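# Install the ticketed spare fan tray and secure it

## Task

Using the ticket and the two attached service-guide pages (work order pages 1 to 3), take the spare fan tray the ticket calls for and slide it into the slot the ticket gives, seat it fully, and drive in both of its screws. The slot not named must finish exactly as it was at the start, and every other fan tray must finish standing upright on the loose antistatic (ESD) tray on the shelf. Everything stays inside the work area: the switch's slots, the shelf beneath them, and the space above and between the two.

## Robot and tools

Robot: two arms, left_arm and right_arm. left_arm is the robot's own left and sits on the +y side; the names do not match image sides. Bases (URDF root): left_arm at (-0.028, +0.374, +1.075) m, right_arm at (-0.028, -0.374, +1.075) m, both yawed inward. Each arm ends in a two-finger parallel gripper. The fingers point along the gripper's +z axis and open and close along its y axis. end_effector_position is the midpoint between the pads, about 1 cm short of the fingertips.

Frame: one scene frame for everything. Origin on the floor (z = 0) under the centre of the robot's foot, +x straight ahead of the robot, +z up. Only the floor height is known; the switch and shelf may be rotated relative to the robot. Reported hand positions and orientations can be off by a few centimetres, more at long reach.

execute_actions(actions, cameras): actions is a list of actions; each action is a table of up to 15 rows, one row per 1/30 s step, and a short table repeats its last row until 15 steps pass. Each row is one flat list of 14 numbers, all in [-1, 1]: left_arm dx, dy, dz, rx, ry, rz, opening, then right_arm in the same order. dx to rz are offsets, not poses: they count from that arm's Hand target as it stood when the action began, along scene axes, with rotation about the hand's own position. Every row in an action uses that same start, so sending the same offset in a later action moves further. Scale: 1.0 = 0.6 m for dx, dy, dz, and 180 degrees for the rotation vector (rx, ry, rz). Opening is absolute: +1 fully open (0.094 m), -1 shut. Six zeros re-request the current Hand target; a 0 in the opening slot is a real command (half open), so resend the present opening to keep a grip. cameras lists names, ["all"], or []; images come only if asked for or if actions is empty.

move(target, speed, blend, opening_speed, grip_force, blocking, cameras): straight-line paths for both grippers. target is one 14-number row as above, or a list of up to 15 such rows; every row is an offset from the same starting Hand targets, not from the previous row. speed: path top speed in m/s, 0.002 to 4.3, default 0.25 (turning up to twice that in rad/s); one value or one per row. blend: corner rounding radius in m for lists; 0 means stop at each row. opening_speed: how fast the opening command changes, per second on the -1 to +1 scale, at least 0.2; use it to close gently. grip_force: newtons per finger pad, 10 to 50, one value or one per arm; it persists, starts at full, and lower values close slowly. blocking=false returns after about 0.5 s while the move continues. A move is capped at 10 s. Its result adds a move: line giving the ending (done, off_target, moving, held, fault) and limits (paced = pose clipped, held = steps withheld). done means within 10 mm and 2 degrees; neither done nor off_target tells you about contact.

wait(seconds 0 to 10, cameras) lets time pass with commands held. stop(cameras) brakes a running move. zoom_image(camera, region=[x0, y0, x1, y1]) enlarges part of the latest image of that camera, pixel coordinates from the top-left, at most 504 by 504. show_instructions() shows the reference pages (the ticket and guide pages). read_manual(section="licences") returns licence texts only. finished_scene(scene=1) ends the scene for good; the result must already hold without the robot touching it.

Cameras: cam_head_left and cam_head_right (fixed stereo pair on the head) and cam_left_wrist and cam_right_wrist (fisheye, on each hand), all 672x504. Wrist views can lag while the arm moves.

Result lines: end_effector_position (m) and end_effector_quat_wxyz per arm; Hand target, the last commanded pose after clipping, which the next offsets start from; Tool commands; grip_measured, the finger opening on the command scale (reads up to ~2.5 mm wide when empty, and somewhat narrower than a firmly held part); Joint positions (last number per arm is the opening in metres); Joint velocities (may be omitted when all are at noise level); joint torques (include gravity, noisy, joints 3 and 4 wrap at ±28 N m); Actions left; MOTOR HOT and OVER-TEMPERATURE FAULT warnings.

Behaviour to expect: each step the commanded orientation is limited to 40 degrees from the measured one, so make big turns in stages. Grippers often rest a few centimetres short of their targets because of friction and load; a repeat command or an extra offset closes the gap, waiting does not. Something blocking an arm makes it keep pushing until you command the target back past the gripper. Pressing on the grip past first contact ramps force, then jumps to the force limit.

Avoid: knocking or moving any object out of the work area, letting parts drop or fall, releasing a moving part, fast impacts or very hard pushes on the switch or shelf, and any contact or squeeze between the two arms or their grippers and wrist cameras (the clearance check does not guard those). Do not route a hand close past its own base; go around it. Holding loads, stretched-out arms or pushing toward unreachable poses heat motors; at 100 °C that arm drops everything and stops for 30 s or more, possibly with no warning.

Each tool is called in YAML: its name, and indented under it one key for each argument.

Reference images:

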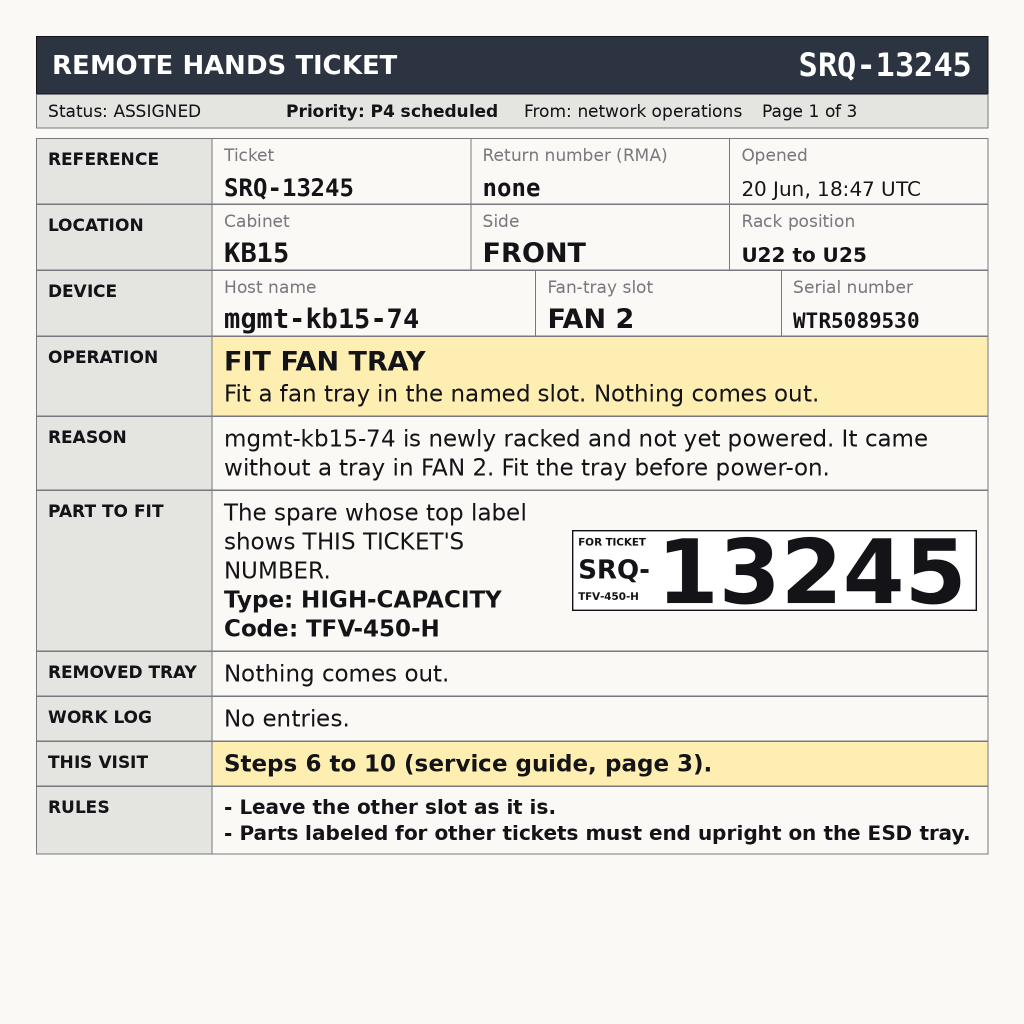

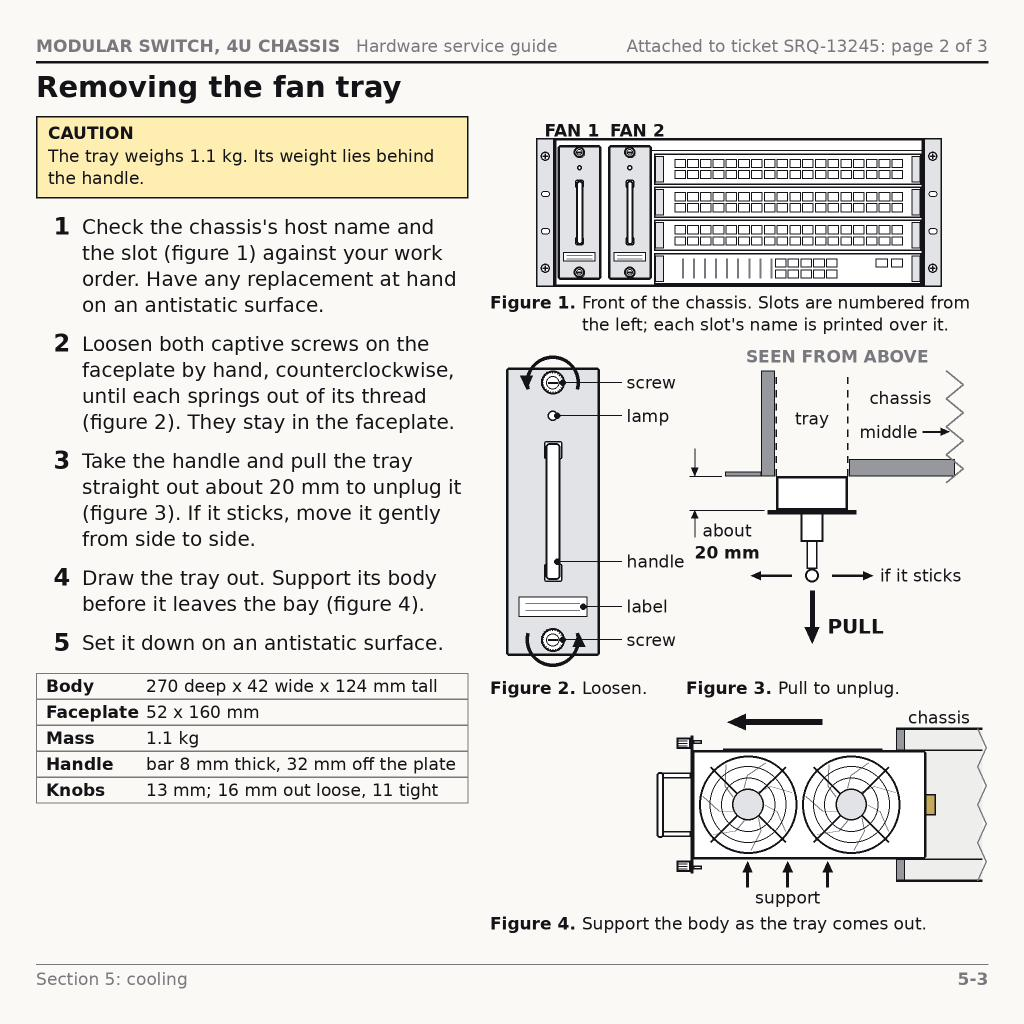

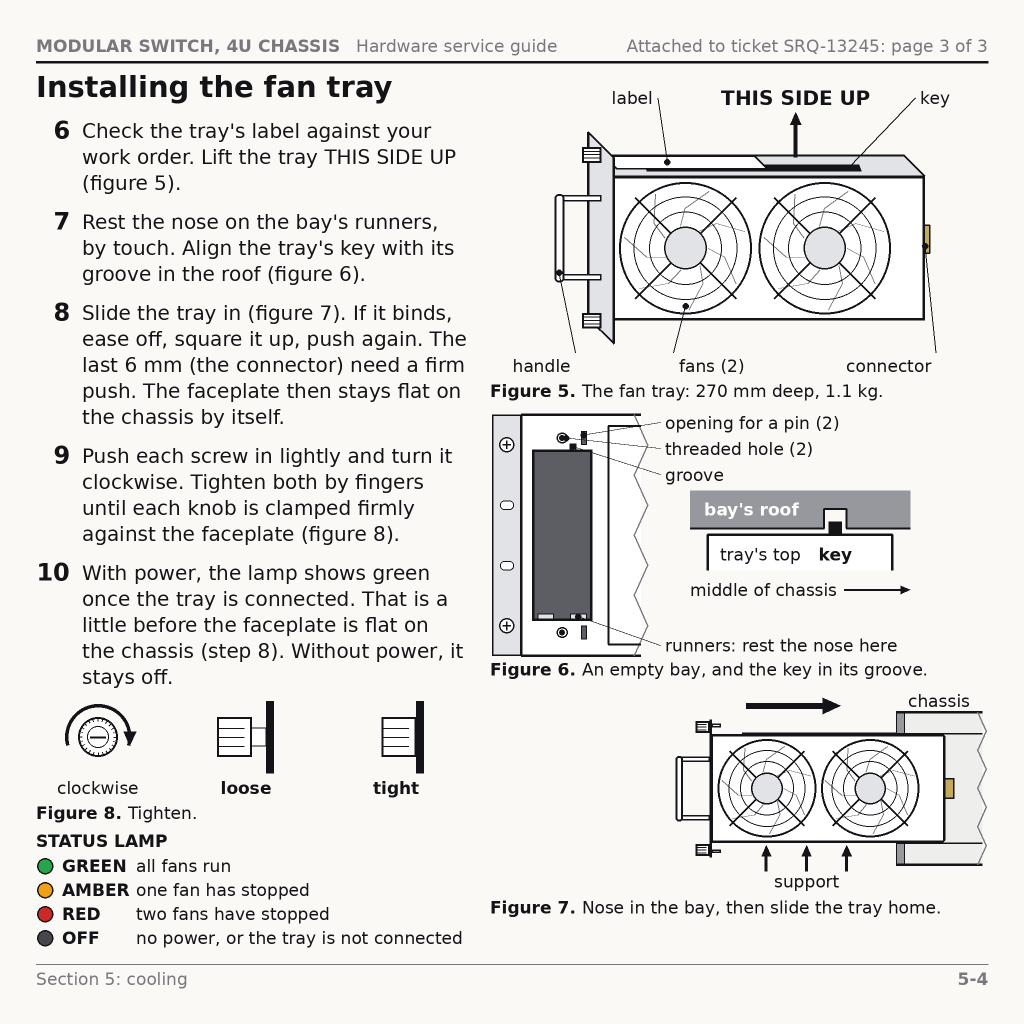

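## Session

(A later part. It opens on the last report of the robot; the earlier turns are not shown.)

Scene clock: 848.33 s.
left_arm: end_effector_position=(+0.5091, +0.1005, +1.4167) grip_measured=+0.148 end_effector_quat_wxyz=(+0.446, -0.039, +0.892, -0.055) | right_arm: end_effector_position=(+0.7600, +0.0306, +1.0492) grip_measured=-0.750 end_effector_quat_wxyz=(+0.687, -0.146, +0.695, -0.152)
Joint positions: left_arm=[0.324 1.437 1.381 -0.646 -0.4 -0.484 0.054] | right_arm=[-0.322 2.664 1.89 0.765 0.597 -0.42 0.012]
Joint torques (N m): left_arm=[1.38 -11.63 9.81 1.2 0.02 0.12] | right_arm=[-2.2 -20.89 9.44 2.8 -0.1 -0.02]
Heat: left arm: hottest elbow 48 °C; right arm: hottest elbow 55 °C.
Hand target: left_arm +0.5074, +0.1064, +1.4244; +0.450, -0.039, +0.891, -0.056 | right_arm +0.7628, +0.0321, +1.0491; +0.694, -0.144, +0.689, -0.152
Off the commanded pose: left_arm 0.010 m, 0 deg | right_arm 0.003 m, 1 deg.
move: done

move:
  target:
    - [0,0,0,0,0,0,0.15,0.04,0,0,0,0,0,-0.87]
    - [0,0,0,0,0,0,0.15,0.04,0,0,0.775,0,0.024,-0.87]
  speed: [0.2,0.7]

move:
  target: [0,0,0,0,0,0,0.15,-0.033,0,0,0,0,0,-0.87]
  speed: 0.1

Scene clock: 856.37 s.
left_arm: end_effector_position=(+0.5091, +0.1005, +1.4167) grip_measured=+0.148 end_effector_quat_wxyz=(+0.446, -0.039, +0.892, -0.055) | right_arm: end_effector_position=(+0.7618, +0.0321, +1.0504) grip_measured=-0.750 end_effector_quat_wxyz=(+0.389, +0.579, +0.387, +0.604)
Joint positions: left_arm=[0.324 1.437 1.381 -0.646 -0.4 -0.484 0.054] | right_arm=[-0.327 2.683 1.9 0.821 0.563 1.959 0.012]
Joint torques (N m): left_arm=[1.03 -11.69 9.99 1.29 0.06 0.07] | right_arm=[-3.66 -18.96 14.49 0.49 -0.99 0.19]
Heat: left arm: hottest elbow 48 °C; right arm: hottest elbow 56 °C.
Hand target: left_arm +0.5074, +0.1064, +1.4244; +0.450, -0.039, +0.891, -0.056 | right_arm +0.7868, +0.0321, +1.0490; +0.380, +0.581, +0.377, +0.614
Off the commanded pose: left_arm 0.010 m, 0 deg | right_arm 0.025 m, 2 deg.
move: off_target (right_arm)

Scene clock: 857.07 s.
left_arm: end_effector_position=(+0.5091, +0.1005, +1.4167) grip_measured=+0.148 end_effector_quat_wxyz=(+0.446, -0.039, +0.892, -0.055) | right_arm: end_effector_position=(+0.7618, +0.0316, +1.0509) grip_measured=-0.750 end_effector_quat_wxyz=(+0.389, +0.579, +0.385, +0.604)
Joint positions: left_arm=[0.324 1.437 1.381 -0.646 -0.4 -0.484 0.054] | right_arm=[-0.327 2.683 1.9 0.823 0.566 1.961 0.012]
Joint torques (N m): left_arm=[1.61 -11.93 9.92 1.07 -0.02 0.11] | right_arm=[-2.61 -20.78 9.66 1.98 -0.5 0.18]
Heat: left arm: hottest elbow 48 °C; right arm: hottest elbow 56 °C.
Hand target: left_arm +0.5074, +0.1064, +1.4244; +0.450, -0.039, +0.891, -0.056 | right_arm +0.7670, +0.0320, +1.0490; +0.380, +0.581, +0.377, +0.614
Off the commanded pose: left_arm 0.010 m, 0 deg | right_arm 0.006 m, 2 deg.
move: done

move:
  target:
    - [0,0,0,0,0,0,0.15,0,0,0,0,0,0,-0.45]
    - [0,0,0,0,0,0,0.15,0,0,0,-0.77,0,-0.024,-0.4]
  speed: 0.9
  cameras: ["cam_right_wrist"]

zoom_image:
  camera: "cam_right_wrist"
  region: [170, 180, 290, 270]

zoom_image:
  camera: "cam_right_wrist"
  region: [280, 190, 400, 280]

Scene clock: 861.50 s.
left_arm: end_effector_position=(+0.5091, +0.1005, +1.4167) grip_measured=+0.148 end_effector_quat_wxyz=(+0.446, -0.039, +0.892, -0.055) | right_arm: end_effector_position=(+0.7636, +0.0270, +1.0449) grip_measured=-0.402 end_effector_quat_wxyz=(+0.686, -0.141, +0.698, -0.149)
Joint positions: left_arm=[0.324 1.437 1.381 -0.646 -0.4 -0.484 0.054] | right_arm=[-0.328 2.672 1.9 0.756 0.594 -0.404 0.028]
Joint torques (N m): left_arm=[0.97 -13.04 9.84 1.14 0.02 0.14] | right_arm=[-1.96 -21.01 9.94 2.78 -0.13 -0.03]
Heat: left arm: hottest elbow 48 °C; right arm: hottest elbow 56 °C.
Hand target: left_arm +0.5074, +0.1064, +1.4244; +0.450, -0.039, +0.891, -0.056 | right_arm +0.7670, +0.0322, +1.0493; +0.695, -0.139, +0.690, -0.147
Off the commanded pose: left_arm 0.010 m, 0 deg | right_arm 0.007 m, 1 deg.
move: done
camera_calibration:
cam_right_wrist: T_world_to_cam=[[-0.0211056, -0.915191, 0.402468, -0.382193], [-0.582225, -0.316002, -0.749104, 1.24258], [0.812754, -0.250137, -0.526177, 0.0672556], [0, 0, 0, 1]] pos_world=[0.660734, 0.0597027, 1.12003]
Images, in order (width x height): cam_right_wrist 672x504.

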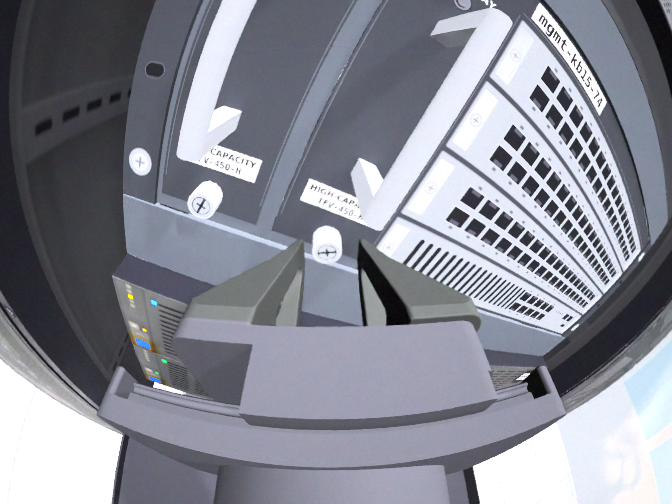

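Scaled by 4.200 from the camera's 672x504 image, which has a finer 960x720 frame.

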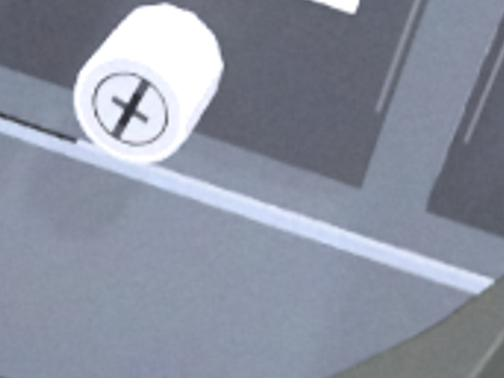

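Scaled by 4.200 from the camera's 672x504 image, which has a finer 960x720 frame.

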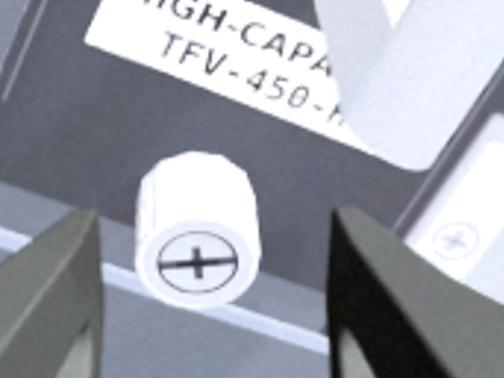

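move:
  target:
    - [0,0,0,0,0,0,0.15,-0.006,0.012,0,0,-0.004,0,-0.4]
    - [0,0,0,0,0,0,0.15,-0.006,0,0,0,-0.004,0,-0.87]

Scene clock: 864.03 s.
left_arm: end_effector_position=(+0.5091, +0.1005, +1.4167) grip_measured=+0.148 end_effector_quat_wxyz=(+0.446, -0.039, +0.892, -0.055) | right_arm: end_effector_position=(+0.7623, +0.0306, +1.0506) grip_measured=-0.747 end_effector_quat_wxyz=(+0.694, -0.140, +0.691, -0.146)
Joint positions: left_arm=[0.324 1.437 1.381 -0.646 -0.4 -0.484 0.054] | right_arm=[-0.325 2.672 1.9 0.782 0.59 -0.413 0.012]
Joint torques (N m): left_arm=[1.32 -12.69 10.02 0.91 0.02 0.11] | right_arm=[-2.02 -20.95 9.22 2.78 0.15 -0.03]
Heat: left arm: hottest elbow 48 °C; right arm: hottest elbow 56 °C.
Hand target: left_arm +0.5074, +0.1064, +1.4244; +0.450, -0.039, +0.891, -0.056 | right_arm +0.7634, +0.0322, +1.0493; +0.700, -0.138, +0.685, -0.147
Off the commanded pose: left_arm 0.010 m, 0 deg | right_arm 0.002 m, 1 deg.
move: done

move:
  target:
    - [0,0,0,0,0,0,0.15,0.035,0,0,0,0,0,-0.87]
    - [0,0,0,0,0,0,0.15,0.035,0,0,0.775,0,0.024,-0.87]
    - [0,0,0,0,0,0,0.15,0.010,0,0,0.775,0,0.024,-0.87]
  speed: [0.2,0.7,0.1]

move:
  target:
    - [0,0,0,0,0,0,0.15,0,0,0,0,0,0,-0.45]
    - [0,0,0,0,0,0,0.15,0,0,0,-0.775,0,-0.024,-0.4]
  speed: 0.9
  cameras: ["cam_right_wrist"]

zoom_image:
  camera: "cam_right_wrist"
  region: [170, 180, 290, 270]

zoom_image:
  camera: "cam_right_wrist"
  region: [280, 190, 400, 280]

Scene clock: 868.43 s.
left_arm: end_effector_position=(+0.5091, +0.1005, +1.4167) grip_measured=+0.148 end_effector_quat_wxyz=(+0.446, -0.039, +0.892, -0.055) | right_arm: end_effector_position=(+0.7636, +0.0311, +1.0503) grip_measured=-0.747 end_effector_quat_wxyz=(+0.384, +0.587, +0.378, +0.604)
Joint positions: left_arm=[0.324 1.437 1.381 -0.646 -0.4 -0.484 0.054] | right_arm=[-0.327 2.683 1.908 0.806 0.575 1.986 0.012]
Joint torques (N m): left_arm=[0.5 -12.4 9.89 1.09 0.01 0.09] | right_arm=[-2.61 -20.84 9.95 1.83 -0.51 0.14]
Heat: left arm: hottest elbow 48 °C; right arm: hottest elbow 56 °C.
Hand target: left_arm +0.5074, +0.1064, +1.4244; +0.450, -0.039, +0.891, -0.056 | right_arm +0.7694, +0.0320, +1.0489; +0.376, +0.589, +0.371, +0.612
Off the commanded pose: left_arm 0.010 m, 0 deg | right_arm 0.006 m, 2 deg.
move: done

Scene clock: 872.40 s.
left_arm: end_effector_position=(+0.5091, +0.1005, +1.4167) grip_measured=+0.148 end_effector_quat_wxyz=(+0.446, -0.039, +0.892, -0.055) | right_arm: end_effector_position=(+0.7646, +0.0289, +1.0484) grip_measured=-0.402 end_effector_quat_wxyz=(+0.691, -0.141, +0.693, -0.148)
Joint positions: left_arm=[0.324 1.437 1.381 -0.646 -0.4 -0.484 0.054] | right_arm=[-0.327 2.676 1.908 0.769 0.592 -0.413 0.028]
Joint torques (N m): left_arm=[1.38 -11.63 9.78 1.24 0.05 0.14] | right_arm=[-2.2 -20.54 10.48 2.78 -0.14 -0.03]
Heat: left arm: hottest elbow 48 °C; right arm: hottest elbow 55 °C.
Hand target: left_arm +0.5074, +0.1064, +1.4244; +0.450, -0.039, +0.891, -0.056 | right_arm +0.7694, +0.0322, +1.0492; +0.700, -0.138, +0.685, -0.147
Off the commanded pose: left_arm 0.010 m, 0 deg | right_arm 0.006 m, 1 deg.
move: done
camera_calibration:
cam_right_wrist: T_world_to_cam=[[-0.0240719, -0.915526, 0.401538, -0.378632], [-0.570453, -0.317266, -0.757579, 1.24629], [0.820978, -0.247295, -0.514627, 0.0502497], [0, 0, 0, 1]] pos_world=[0.660582, 0.0611842, 1.12206]
Images, in order (width x height): cam_right_wrist 672x504.

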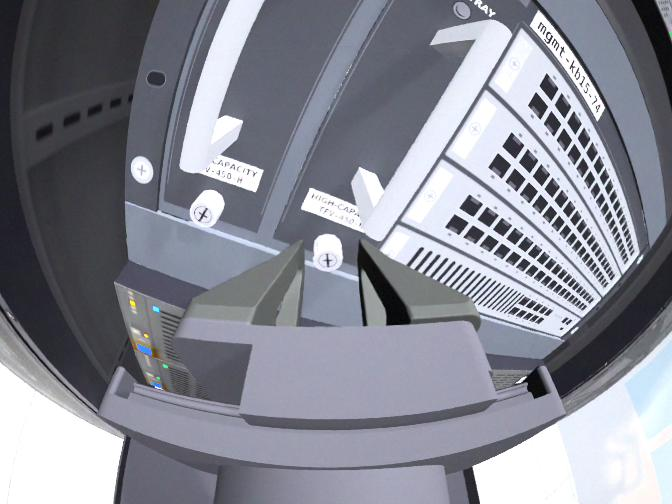

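Scaled by 4.200 from the camera's 672x504 image, which has a finer 960x720 frame.

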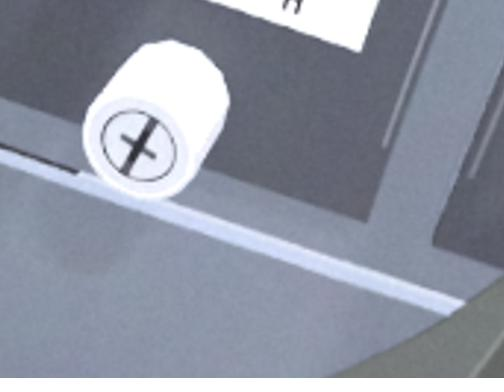

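Scaled by 4.200 from the camera's 672x504 image, which has a finer 960x720 frame.

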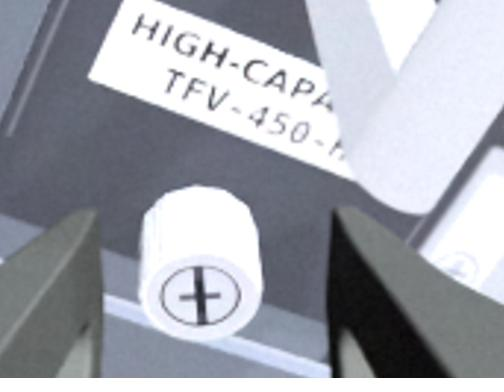

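move:
  target:
    - [0,0,0,0,0,0,0.15,-0.002,0,0,0,0,0,-0.87]
    - [0,0,0,0,0,0,0.15,0.027,0,0,0.775,0,0.024,-0.87]
    - [0,0,0,0,0,0,0.15,0.004,0,0,0.775,0,0.024,-0.87]
  speed: [0.2,0.7,0.1]
  cameras: ["cam_right_wrist"]

zoom_image:
  camera: "cam_right_wrist"
  region: [280, 190, 400, 280]

move:
  target: [0,0,0,0,0,0,0.15,0,0,0,0,0,0,-0.45]
  cameras: ["cam_right_wrist"]

zoom_image:
  camera: "cam_right_wrist"
  region: [280, 190, 400, 280]

move:
  target: [0,0,0,0,0,0,0.15,0,0,0,-0.775,0,-0.024,-0.4]
  speed: 0.9
  cameras: ["cam_right_wrist"]

zoom_image:
  camera: "cam_right_wrist"
  region: [170, 180, 290, 270]

zoom_image:
  camera: "cam_right_wrist"
  region: [280, 190, 400, 280]

Scene clock: 878.07 s.
left_arm: end_effector_position=(+0.5091, +0.1005, +1.4167) grip_measured=+0.148 end_effector_quat_wxyz=(+0.446, -0.039, +0.892, -0.055) | right_arm: end_effector_position=(+0.7660, +0.0328, +1.0510) grip_measured=-0.745 end_effector_quat_wxyz=(+0.383, +0.586, +0.380, +0.605)
Joint positions: left_arm=[0.324 1.437 1.381 -0.646 -0.4 -0.484 0.054] | right_arm=[-0.328 2.687 1.919 0.799 0.567 1.985 0.012]
Joint torques (N m): left_arm=[0.85 -12.22 9.94 1.14 0.06 0.11] | right_arm=[-2.55 -20.89 10 1.83 -0.24 0.16]
Heat: left arm: hottest elbow 48 °C; right arm: hottest elbow 54 °C.
Hand target: left_arm +0.5074, +0.1064, +1.4244; +0.450, -0.039, +0.891, -0.056 | right_arm +0.7717, +0.0323, +1.0493; +0.376, +0.589, +0.371, +0.612
Off the commanded pose: left_arm 0.010 m, 0 deg | right_arm 0.006 m, 2 deg.
move: done
camera_calibration:
cam_right_wrist: T_world_to_cam=[[0.00401122, 0.417147, -0.90883, 0.935981], [-0.583645, 0.738958, 0.3366, 0.0757395], [0.811999, 0.529084, 0.24643, -0.767006], [0, 0, 0, 1]] pos_world=[0.663259, -0.0405993, 1.01417]
Images, in order (width x height): cam_right_wrist 672x504.

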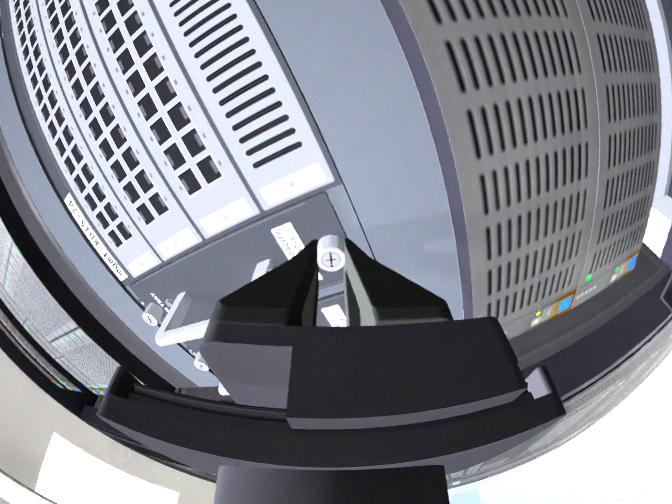

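Scaled by 4.200 from the camera's 672x504 image, which has a finer 960x720 frame.

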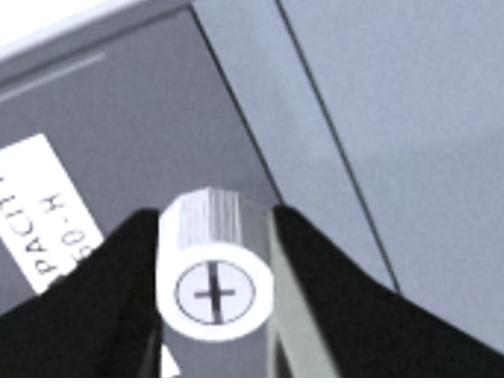

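Scene clock: 878.63 s.
left_arm: end_effector_position=(+0.5091, +0.1005, +1.4167) grip_measured=+0.148 end_effector_quat_wxyz=(+0.446, -0.039, +0.892, -0.055) | right_arm: end_effector_position=(+0.7663, +0.0327, +1.0510) grip_measured=-0.452 end_effector_quat_wxyz=(+0.378, +0.588, +0.377, +0.608)
Joint positions: left_arm=[0.324 1.437 1.381 -0.646 -0.4 -0.484 0.054] | right_arm=[-0.329 2.687 1.919 0.799 0.565 1.996 0.026]
Joint torques (N m): left_arm=[1.26 -11.4 10.09 1.24 0.02 0.09] | right_arm=[-2.43 -20.84 9.95 1.84 -0.11 0.05]
Heat: left arm: hottest elbow 48 °C; right arm: hottest elbow 54 °C.
Hand target: left_arm +0.5074, +0.1064, +1.4244; +0.450, -0.039, +0.891, -0.056 | right_arm +0.7719, +0.0320, +1.0493; +0.376, +0.589, +0.371, +0.612
Off the commanded pose: left_arm 0.010 m, 0 deg | right_arm 0.006 m, 1 deg.
move: done
camera_calibration:
cam_right_wrist: T_world_to_cam=[[0.00297597, 0.42747, -0.904024, 0.93141], [-0.585232, 0.733789, 0.345047, 0.0685152], [0.810861, 0.528037, 0.252353, -0.772561], [0, 0, 0, 1]] pos_world=[0.663765, -0.0404853, 1.01333]
Images, in order (width x height): cam_right_wrist 672x504.

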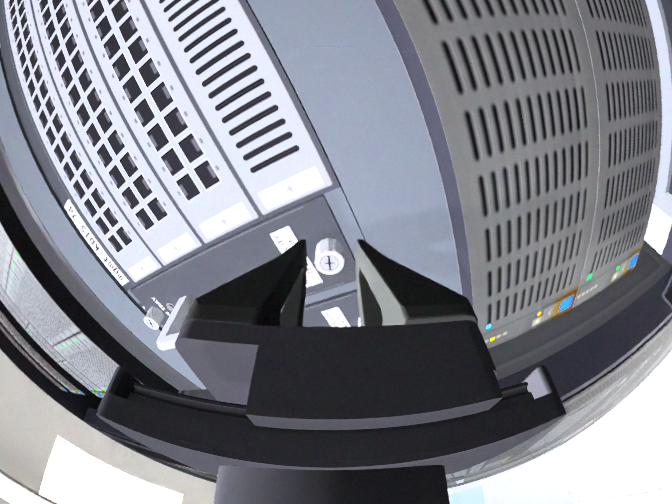

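Scaled by 4.200 from the camera's 672x504 image, which has a finer 960x720 frame.

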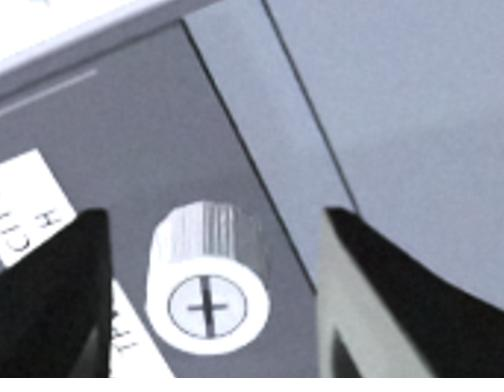

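Scene clock: 881.40 s.
left_arm: end_effector_position=(+0.5091, +0.1005, +1.4167) grip_measured=+0.148 end_effector_quat_wxyz=(+0.446, -0.039, +0.892, -0.055) | right_arm: end_effector_position=(+0.7665, +0.0290, +1.0446) grip_measured=-0.401 end_effector_quat_wxyz=(+0.689, -0.142, +0.695, -0.150)
Joint positions: left_arm=[0.324 1.437 1.381 -0.646 -0.4 -0.484 0.054] | right_arm=[-0.328 2.684 1.919 0.758 0.591 -0.413 0.028]
Joint torques (N m): left_arm=[1.55 -11.87 9.89 1.26 0.05 0.15] | right_arm=[-2.26 -20.84 10.41 3 -0.2 -0.03]
Heat: left arm: hottest elbow 48 °C; right arm: hottest elbow 54 °C.
Hand target: left_arm +0.5074, +0.1064, +1.4244; +0.450, -0.039, +0.891, -0.056 | right_arm +0.7718, +0.0321, +1.0491; +0.700, -0.138, +0.685, -0.147
Off the commanded pose: left_arm 0.010 m, 0 deg | right_arm 0.008 m, 2 deg.
move: done
camera_calibration:
cam_right_wrist: T_world_to_cam=[[-0.0221453, -0.913631, 0.40594, -0.383107], [-0.575556, -0.320353, -0.752403, 1.24309], [0.817463, -0.250303, -0.518751, 0.0539183], [0, 0, 0, 1]] pos_world=[0.662905, 0.0617042, 1.11879]
Images, in order (width x height): cam_right_wrist 672x504.

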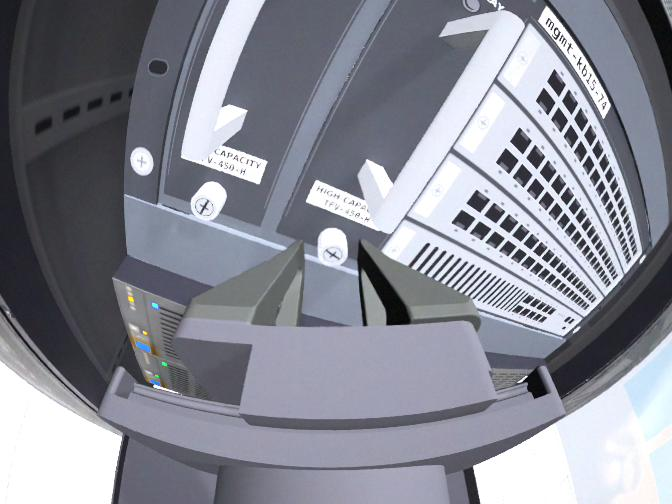

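Scaled by 4.200 from the camera's 672x504 image, which has a finer 960x720 frame.

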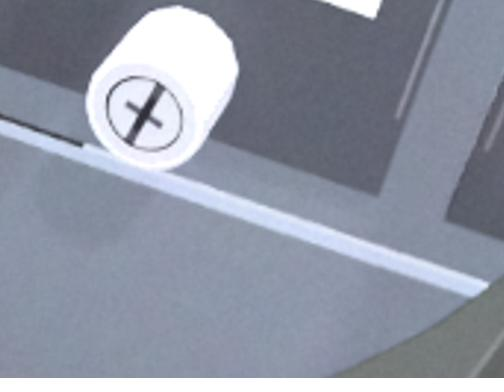

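Scaled by 4.200 from the camera's 672x504 image, which has a finer 960x720 frame.

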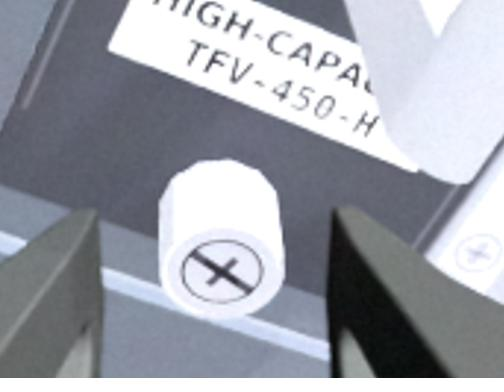

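move:
  target:
    - [0,0,0,0,0,0,0.15,-0.003,0,0.002,0,-0.002,0,-0.87]
    - [0,0,0,0,0,0,0.15,0.012,0,0.002,0.775,-0.002,0.024,-0.87]
    - [0,0,0,0,0,0,0.15,-0.002,0,0.002,0.775,-0.002,0.024,-0.45]
    - [0,0,0,0,0,0,0.15,-0.002,0,0.002,0,-0.002,0,-0.4]
  speed: [0.2,0.75,0.9,0.9]
  cameras: ["cam_right_wrist"]

zoom_image:
  camera: "cam_right_wrist"
  region: [170, 180, 290, 270]

zoom_image:
  camera: "cam_right_wrist"
  region: [280, 190, 400, 280]

Scene clock: 889.67 s.
left_arm: end_effector_position=(+0.5091, +0.1005, +1.4167) grip_measured=+0.148 end_effector_quat_wxyz=(+0.446, -0.039, +0.892, -0.055) | right_arm: end_effector_position=(+0.7667, +0.0312, +1.0471) grip_measured=-0.402 end_effector_quat_wxyz=(+0.694, -0.140, +0.690, -0.148)
Joint positions: left_arm=[0.324 1.437 1.381 -0.646 -0.4 -0.484 0.054] | right_arm=[-0.327 2.689 1.926 0.773 0.591 -0.417 0.028]
Joint torques (N m): left_arm=[1.26 -11.69 9.92 1.07 0.07 0.15] | right_arm=[-2.32 -21.3 9.61 2.77 -0.15 -0.03]
Heat: left arm: hottest elbow 48 °C; right arm: hottest elbow 54 °C.
Hand target: left_arm +0.5074, +0.1064, +1.4244; +0.450, -0.039, +0.891, -0.056 | right_arm +0.7706, +0.0320, +1.0502; +0.702, -0.138, +0.683, -0.148
Off the commanded pose: left_arm 0.010 m, 0 deg | right_arm 0.005 m, 1 deg.
move: done
camera_calibration:
cam_right_wrist: T_world_to_cam=[[-0.0256052, -0.916069, 0.400203, -0.373285], [-0.563608, -0.317414, -0.762623, 1.24724], [0.825645, -0.245085, -0.508176, 0.0380839], [0, 0, 0, 1]] pos_world=[0.661952, 0.0632697, 1.11992]
Images, in order (width x height): cam_right_wrist 672x504.

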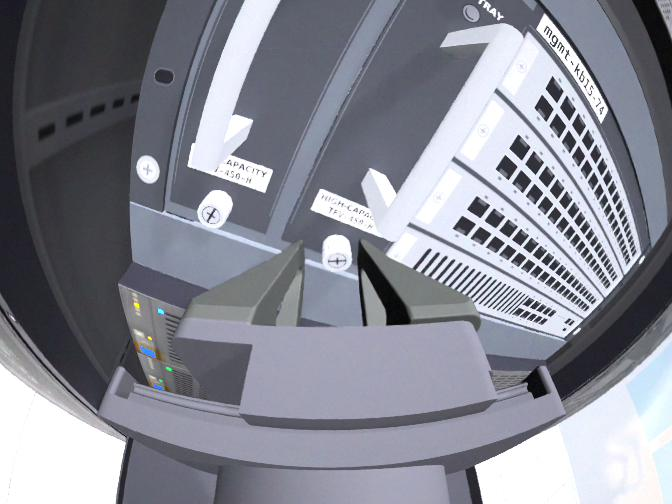

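Scaled by 4.200 from the camera's 672x504 image, which has a finer 960x720 frame.

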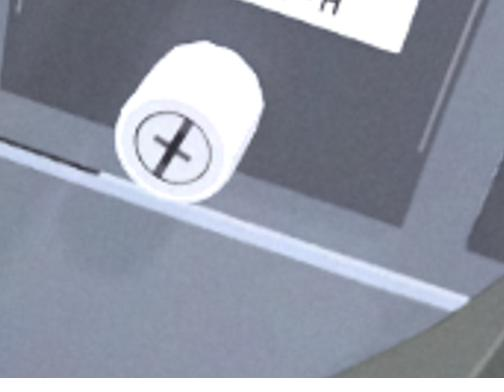

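Scaled by 4.200 from the camera's 672x504 image, which has a finer 960x720 frame.

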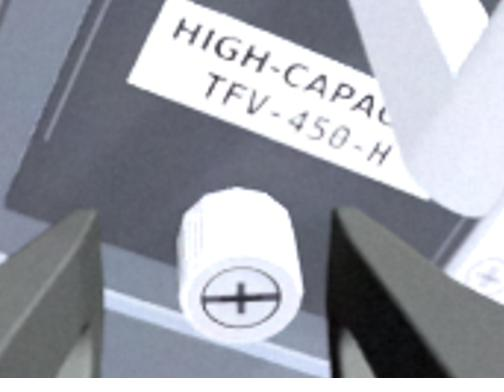

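move:
  target:
    - [0,0,0,0,0,0,0.15,-0.004,-0.003,0.001,0,-0.001,0,-0.87]
    - [0,0,0,0,0,0,0.15,0.010,-0.002,0.001,0.775,-0.001,0.024,-0.87]
    - [0,0,0,0,0,0,0.15,-0.003,-0.002,0.001,0.775,-0.001,0.024,-0.45]
    - [0,0,0,0,0,0,0.15,-0.003,-0.001,0.001,0,-0.001,0,-0.4]
  speed: [0.2,0.8,0.9,0.9]
  cameras: ["cam_right_wrist"]

zoom_image:
  camera: "cam_right_wrist"
  region: [170, 180, 290, 270]

zoom_image:
  camera: "cam_right_wrist"
  region: [280, 190, 400, 280]

Scene clock: 897.67 s.
left_arm: end_effector_position=(+0.5091, +0.1005, +1.4167) grip_measured=+0.148 end_effector_quat_wxyz=(+0.446, -0.039, +0.892, -0.055) | right_arm: end_effector_position=(+0.7666, +0.0310, +1.0506) grip_measured=-0.402 end_effector_quat_wxyz=(+0.697, -0.138, +0.688, -0.148)
Joint positions: left_arm=[0.324 1.437 1.381 -0.646 -0.4 -0.484 0.054] | right_arm=[-0.327 2.686 1.924 0.783 0.591 -0.419 0.028]
Joint torques (N m): left_arm=[1.73 -11.75 9.95 1.32 0.04 0.1] | right_arm=[-2.26 -21.25 9.14 2.77 -0.16 -0.03]
Heat: left arm: hottest elbow 48 °C; right arm: hottest elbow 54 °C.
Hand target: left_arm +0.5074, +0.1064, +1.4244; +0.450, -0.039, +0.891, -0.056 | right_arm +0.7688, +0.0315, +1.0509; +0.703, -0.138, +0.682, -0.148
Off the commanded pose: left_arm 0.010 m, 0 deg | right_arm 0.002 m, 1 deg.
move: done
camera_calibration:
cam_right_wrist: T_world_to_cam=[[-0.0296757, -0.917449, 0.396745, -0.36812], [-0.557545, -0.314243, -0.768371, 1.25105], [0.829616, -0.244005, -0.502194, 0.0305767], [0, 0, 0, 1]] pos_world=[0.661224, 0.0628623, 1.12267]
Images, in order (width x height): cam_right_wrist 672x504.

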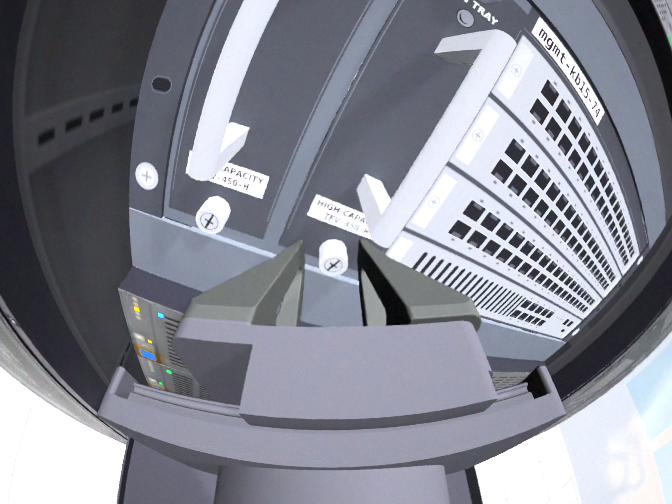

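Scaled by 4.200 from the camera's 672x504 image, which has a finer 960x720 frame.

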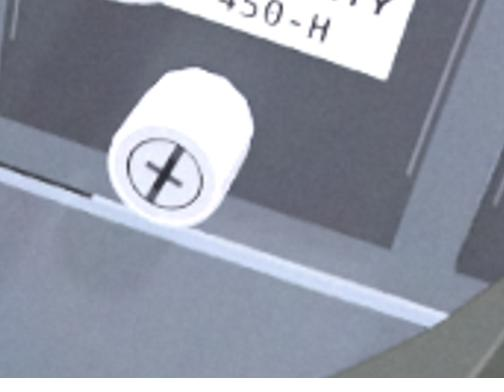

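Scaled by 4.200 from the camera's 672x504 image, which has a finer 960x720 frame.

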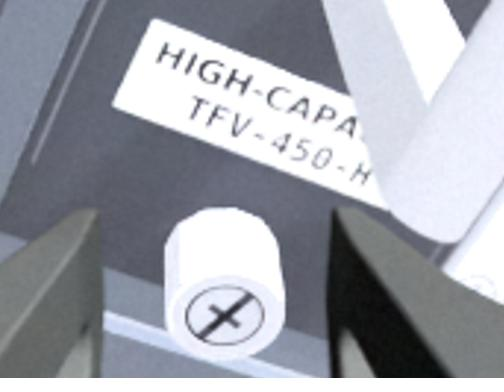

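move:
  target:
    - [0,0,0,0,0,0,0.15,-0.002,-0.001,0,0,0,0,-0.87]
    - [0,0,0,0,0,0,0.15,0.014,-0.001,0,0.775,0,0.024,-0.87]
    - [0,0,0,0,0,0,0.15,0,0,0,0.775,0,0.024,-0.45]
    - [0,0,0,0,0,0,0.15,0,0,0,0,0,0,-0.4]
  speed: [0.2,0.8,0.9,0.9]
  cameras: ["cam_right_wrist"]

zoom_image:
  camera: "cam_right_wrist"
  region: [280, 190, 400, 280]

move:
  target:
    - [0,0,0,0,0,0,0.15,-0.002,-0.001,0,0,0,0,-0.87]
    - [0,0,0,0,0,0,0.15,0.014,-0.001,0,0.775,0,0.024,-0.87]
  speed: [0.2,0.8]

move:
  target:
    - [0,0,0,0,0,0,0.15,-0.014,0.001,0,0,0,0,-0.45]
    - [0,0,0,0,0,0,0.15,-0.014,0.001,0,-0.775,0,-0.024,-0.4]
  speed: [0.9,0.9]
  cameras: ["cam_right_wrist"]

zoom_image:
  camera: "cam_right_wrist"
  region: [280, 190, 400, 280]

Scene clock: 906.23 s.
left_arm: end_effector_position=(+0.5091, +0.1005, +1.4167) grip_measured=+0.148 end_effector_quat_wxyz=(+0.446, -0.039, +0.892, -0.055) | right_arm: end_effector_position=(+0.7665, +0.0306, +1.0515) grip_measured=-0.402 end_effector_quat_wxyz=(+0.697, -0.138, +0.688, -0.148)
Joint positions: left_arm=[0.324 1.437 1.381 -0.646 -0.4 -0.484 0.054] | right_arm=[-0.327 2.684 1.922 0.783 0.591 -0.419 0.028]
Joint torques (N m): left_arm=[1.14 -12.28 9.92 1.21 0.07 0.1] | right_arm=[-2.26 -21.13 9.33 2.76 -0.16 -0.03]
Heat: left arm: hottest elbow 48 °C; right arm: hottest elbow 53 °C.
Hand target: left_arm +0.5074, +0.1064, +1.4244; +0.450, -0.039, +0.891, -0.056 | right_arm +0.7688, +0.0315, +1.0511; +0.703, -0.137, +0.682, -0.148
Off the commanded pose: left_arm 0.010 m, 0 deg | right_arm 0.003 m, 1 deg.
move: done
camera_calibration:
cam_right_wrist: T_world_to_cam=[[-0.0301483, -0.917521, 0.396542, -0.368297], [-0.557413, -0.313872, -0.768619, 1.25178], [0.829688, -0.24421, -0.501976, 0.0306514], [0, 0, 0, 1]] pos_world=[0.661224, 0.0624636, 1.12357]
Images, in order (width x height): cam_right_wrist 672x504.

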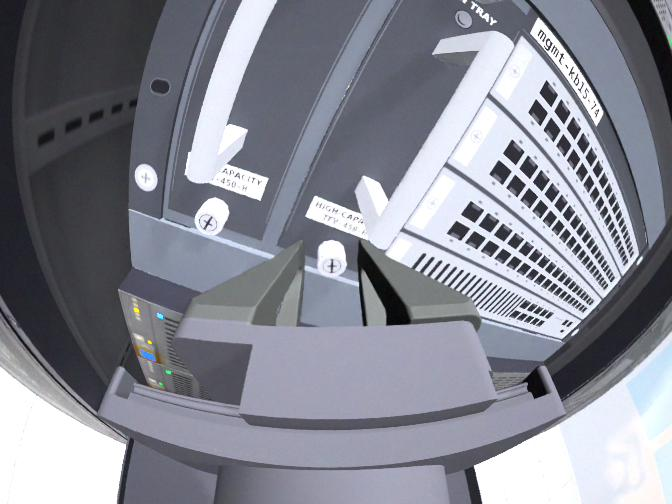

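Scaled by 4.200 from the camera's 672x504 image, which has a finer 960x720 frame.

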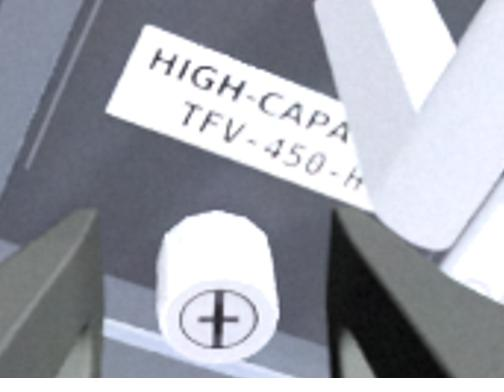

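Scene clock: 909.83 s.
left_arm: end_effector_position=(+0.5091, +0.1005, +1.4167) grip_measured=+0.148 end_effector_quat_wxyz=(+0.446, -0.039, +0.892, -0.055) | right_arm: end_effector_position=(+0.7663, +0.0313, +1.0500) grip_measured=-0.745 end_effector_quat_wxyz=(+0.383, +0.589, +0.375, +0.605)
Joint positions: left_arm=[0.324 1.437 1.381 -0.646 -0.4 -0.484 0.054] | right_arm=[-0.328 2.69 1.922 0.799 0.577 1.993 0.012]
Joint torques (N m): left_arm=[2.02 -12.1 9.89 1.07 0.05 0.14] | right_arm=[-2.9 -21.07 10.81 0.91 -0.53 0.11]
Heat: left arm: hottest elbow 48 °C; right arm: hottest elbow 54 °C.
Hand target: left_arm +0.5074, +0.1064, +1.4244; +0.450, -0.039, +0.891, -0.056 | right_arm +0.7772, +0.0309, +1.0509; +0.376, +0.592, +0.371, +0.609
Off the commanded pose: left_arm 0.010 m, 0 deg | right_arm 0.011 m, 1 deg.
move: off_target (right_arm)

Scene clock: 913.80 s.
left_arm: end_effector_position=(+0.5091, +0.1005, +1.4167) grip_measured=+0.148 end_effector_quat_wxyz=(+0.446, -0.039, +0.892, -0.055) | right_arm: end_effector_position=(+0.7664, +0.0305, +1.0518) grip_measured=-0.402 end_effector_quat_wxyz=(+0.697, -0.138, +0.688, -0.148)
Joint positions: left_arm=[0.324 1.437 1.381 -0.646 -0.4 -0.484 0.054] | right_arm=[-0.327 2.683 1.921 0.784 0.591 -0.419 0.028]
Joint torques (N m): left_arm=[1.03 -11.46 10.02 1.05 0.04 0.17] | right_arm=[-2.2 -20.95 9.39 2.76 -0.15 -0.03]
Heat: left arm: hottest elbow 48 °C; right arm: hottest elbow 54 °C.
Hand target: left_arm +0.5074, +0.1064, +1.4244; +0.450, -0.039, +0.891, -0.056 | right_arm +0.7688, +0.0316, +1.0509; +0.703, -0.138, +0.682, -0.148
Off the commanded pose: left_arm 0.010 m, 0 deg | right_arm 0.003 m, 1 deg.
move: done
camera_calibration:
cam_right_wrist: T_world_to_cam=[[-0.0303117, -0.917468, 0.396653, -0.368533], [-0.557155, -0.313959, -0.768771, 1.25187], [0.829855, -0.2443, -0.501655, 0.0304779], [0, 0, 0, 1]] pos_world=[0.661022, 0.0623642, 1.12387]
Images, in order (width x height): cam_right_wrist 672x504.

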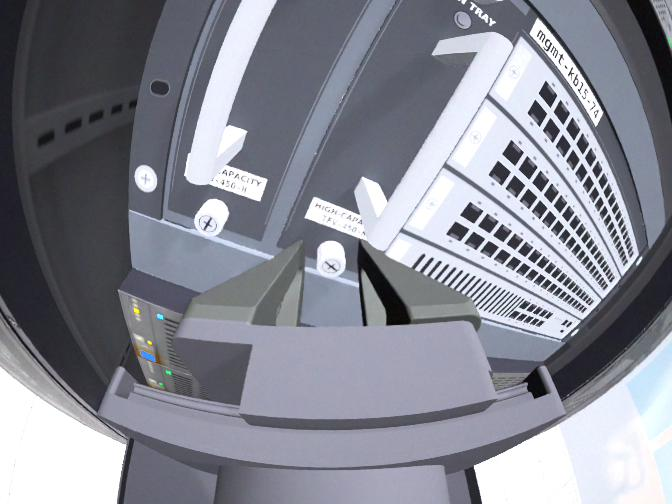

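Scaled by 4.200 from the camera's 672x504 image, which has a finer 960x720 frame.

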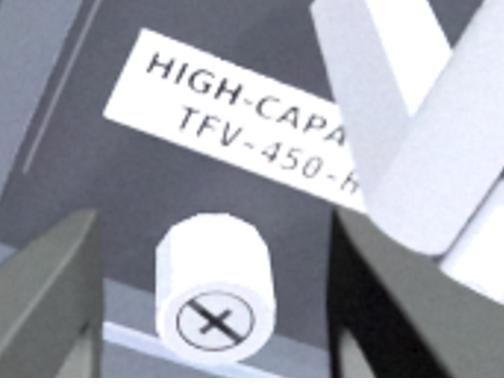

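move:
  target:
    - [0,0,0,0,0,0,0.15,-0.002,-0.001,0,0,0,0,-0.87]
    - [0,0,0,0,0,0,0.15,0.014,-0.001,0,0.775,0,0.024,-0.87]
    - [0,0,0,0,0,0,0.15,0,0,0,0.775,0,0.024,-0.45]
    - [0,0,0,0,0,0,0.15,0,0,0,0,0,0,-0.4]
  speed: [0.2,0.85,0.9,0.9]

move:
  target:
    - [0,0,0,0,0,0,0.15,-0.002,-0.001,0,0,0,0,-0.87]
    - [0,0,0,0,0,0,0.15,0.014,-0.001,0,0.775,0,0.024,-0.87]
    - [0,0,0,0,0,0,0.15,0,0,0,0.775,0,0.024,-0.45]
    - [0,0,0,0,0,0,0.15,0,0,0,0,0,0,-0.4]
  speed: [0.2,0.85,0.9,0.9]
  cameras: ["cam_right_wrist"]

zoom_image:
  camera: "cam_right_wrist"
  region: [280, 190, 400, 280]

move:
  target:
    - [0,0,0,0,0,0,0.15,-0.002,-0.001,0,0,0,0,-0.87]
    - [0,0,0,0,0,0,0.15,0.014,-0.001,0,0.775,0,0.024,-0.87]
  speed: [0.2,0.85]

move:
  target:
    - [0,0,0,0,0,0,0.15,-0.014,0.001,0,0,0,0,-0.45]
    - [0,0,0,0,0,0,0.15,-0.014,0.001,0,-0.775,0,-0.024,-0.4]
  speed: [0.9,0.9]
  cameras: ["cam_right_wrist"]

zoom_image:
  camera: "cam_right_wrist"
  region: [280, 190, 400, 280]

Scene clock: 922.50 s.
left_arm: end_effector_position=(+0.5091, +0.1005, +1.4167) grip_measured=+0.148 end_effector_quat_wxyz=(+0.446, -0.039, +0.892, -0.055) | right_arm: end_effector_position=(+0.7663, +0.0300, +1.0522) grip_measured=-0.402 end_effector_quat_wxyz=(+0.697, -0.138, +0.688, -0.148)
Joint positions: left_arm=[0.324 1.437 1.381 -0.646 -0.4 -0.484 0.054] | right_arm=[-0.327 2.682 1.919 0.784 0.591 -0.419 0.028]
Joint torques (N m): left_arm=[1.14 -11.81 10.11 1.11 0.02 0.11] | right_arm=[-2.26 -20.89 9.55 2.74 -0.15 -0.03]
Heat: left arm: hottest elbow 48 °C; right arm: hottest elbow 53 °C.
Hand target: left_arm +0.5074, +0.1064, +1.4244; +0.450, -0.039, +0.891, -0.056 | right_arm +0.7688, +0.0316, +1.0509; +0.703, -0.138, +0.682, -0.148
Off the commanded pose: left_arm 0.010 m, 0 deg | right_arm 0.003 m, 1 deg.
move: done

Scene clock: 929.93 s.
left_arm: end_effector_position=(+0.5091, +0.1005, +1.4167) grip_measured=+0.148 end_effector_quat_wxyz=(+0.446, -0.039, +0.892, -0.055) | right_arm: end_effector_position=(+0.7662, +0.0296, +1.0519) grip_measured=-0.402 end_effector_quat_wxyz=(+0.697, -0.138, +0.688, -0.148)
Joint positions: left_arm=[0.324 1.437 1.381 -0.646 -0.4 -0.484 0.054] | right_arm=[-0.328 2.681 1.918 0.784 0.591 -0.419 0.028]
Joint torques (N m): left_arm=[0.32 -11.75 9.94 1.1 0.05 0.19] | right_arm=[-2.2 -20.89 9.62 2.74 -0.15 -0.03]
Heat: left arm: hottest elbow 48 °C; right arm: hottest elbow 53 °C.
Hand target: left_arm +0.5074, +0.1064, +1.4244; +0.450, -0.039, +0.891, -0.056 | right_arm +0.7688, +0.0316, +1.0508; +0.703, -0.138, +0.682, -0.148
Off the commanded pose: left_arm 0.010 m, 0 deg | right_arm 0.003 m, 1 deg.
move: done
camera_calibration:
cam_right_wrist: T_world_to_cam=[[-0.030521, -0.917189, 0.397281, -0.369836], [-0.55817, -0.314079, -0.767985, 1.25161], [0.829165, -0.24519, -0.502361, 0.0317126], [0, 0, 0, 1]] pos_world=[0.661026, 0.06167, 1.12408]
Images, in order (width x height): cam_right_wrist 672x504.

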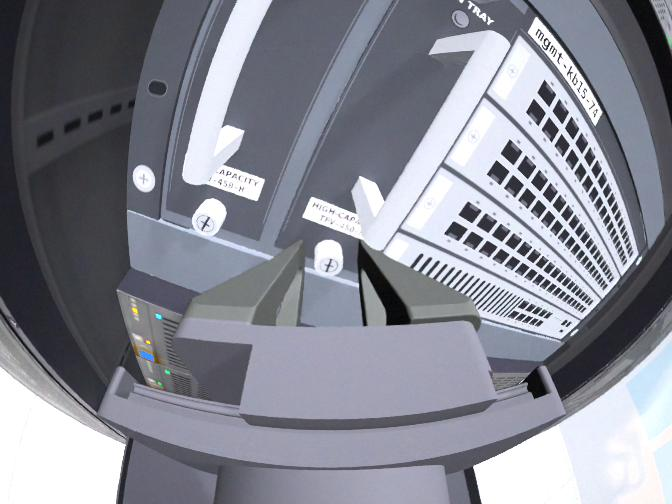

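Scaled by 4.200 from the camera's 672x504 image, which has a finer 960x720 frame.

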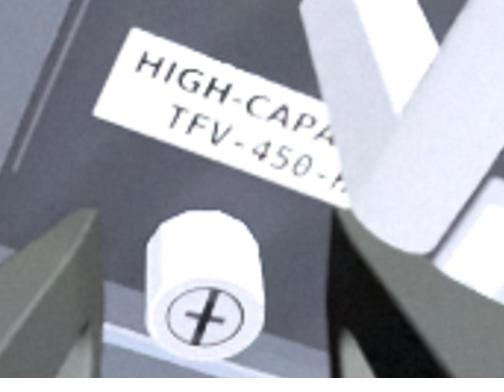

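Scene clock: 933.47 s.
left_arm: end_effector_position=(+0.5091, +0.1005, +1.4167) grip_measured=+0.148 end_effector_quat_wxyz=(+0.446, -0.039, +0.892, -0.055) | right_arm: end_effector_position=(+0.7659, +0.0310, +1.0494) grip_measured=-0.744 end_effector_quat_wxyz=(+0.382, +0.589, +0.377, +0.604)
Joint positions: left_arm=[0.324 1.437 1.381 -0.646 -0.4 -0.484 0.054] | right_arm=[-0.329 2.688 1.918 0.799 0.573 1.992 0.012]
Joint torques (N m): left_arm=[1.26 -12.75 9.83 1.33 0.05 0.13] | right_arm=[-2.84 -20.95 11.11 0.92 -0.33 0.13]
Heat: left arm: hottest elbow 48 °C; right arm: hottest elbow 53 °C.
Hand target: left_arm +0.5074, +0.1064, +1.4244; +0.450, -0.039, +0.891, -0.056 | right_arm +0.7771, +0.0311, +1.0511; +0.376, +0.592, +0.370, +0.609
Off the commanded pose: left_arm 0.010 m, 0 deg | right_arm 0.011 m, 1 deg.
move: off_target (right_arm)

Scene clock: 937.43 s.
left_arm: end_effector_position=(+0.5091, +0.1005, +1.4167) grip_measured=+0.148 end_effector_quat_wxyz=(+0.446, -0.039, +0.892, -0.055) | right_arm: end_effector_position=(+0.7663, +0.0297, +1.0521) grip_measured=-0.402 end_effector_quat_wxyz=(+0.697, -0.138, +0.688, -0.148)
Joint positions: left_arm=[0.324 1.437 1.381 -0.646 -0.4 -0.484 0.054] | right_arm=[-0.328 2.681 1.918 0.783 0.591 -0.419 0.028]
Joint torques (N m): left_arm=[1.67 -11.75 9.85 1.18 0.04 0.12] | right_arm=[-2.26 -20.84 9.61 2.76 -0.15 -0.03]
Heat: left arm: hottest elbow 48 °C; right arm: hottest elbow 53 °C.
Hand target: left_arm +0.5074, +0.1064, +1.4244; +0.450, -0.039, +0.891, -0.056 | right_arm +0.7688, +0.0316, +1.0509; +0.703, -0.138, +0.682, -0.148
Off the commanded pose: left_arm 0.010 m, 0 deg | right_arm 0.003 m, 1 deg.
move: done
camera_calibration:
cam_right_wrist: T_world_to_cam=[[-0.0300496, -0.91727, 0.39713, -0.370055], [-0.558306, -0.314151, -0.767856, 1.25171], [0.829091, -0.244794, -0.502677, 0.0321932], [0, 0, 0, 1]] pos_world=[0.661027, 0.0616674, 1.12428]
Images, in order (width x height): cam_right_wrist 672x504.

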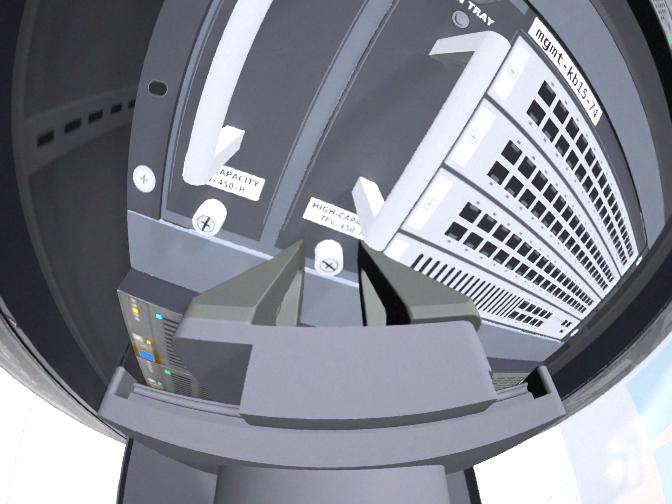

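Scaled by 4.200 from the camera's 672x504 image, which has a finer 960x720 frame.

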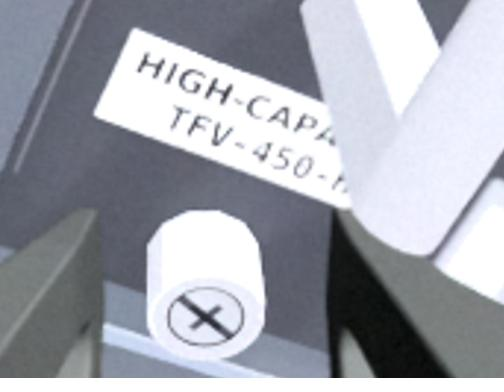

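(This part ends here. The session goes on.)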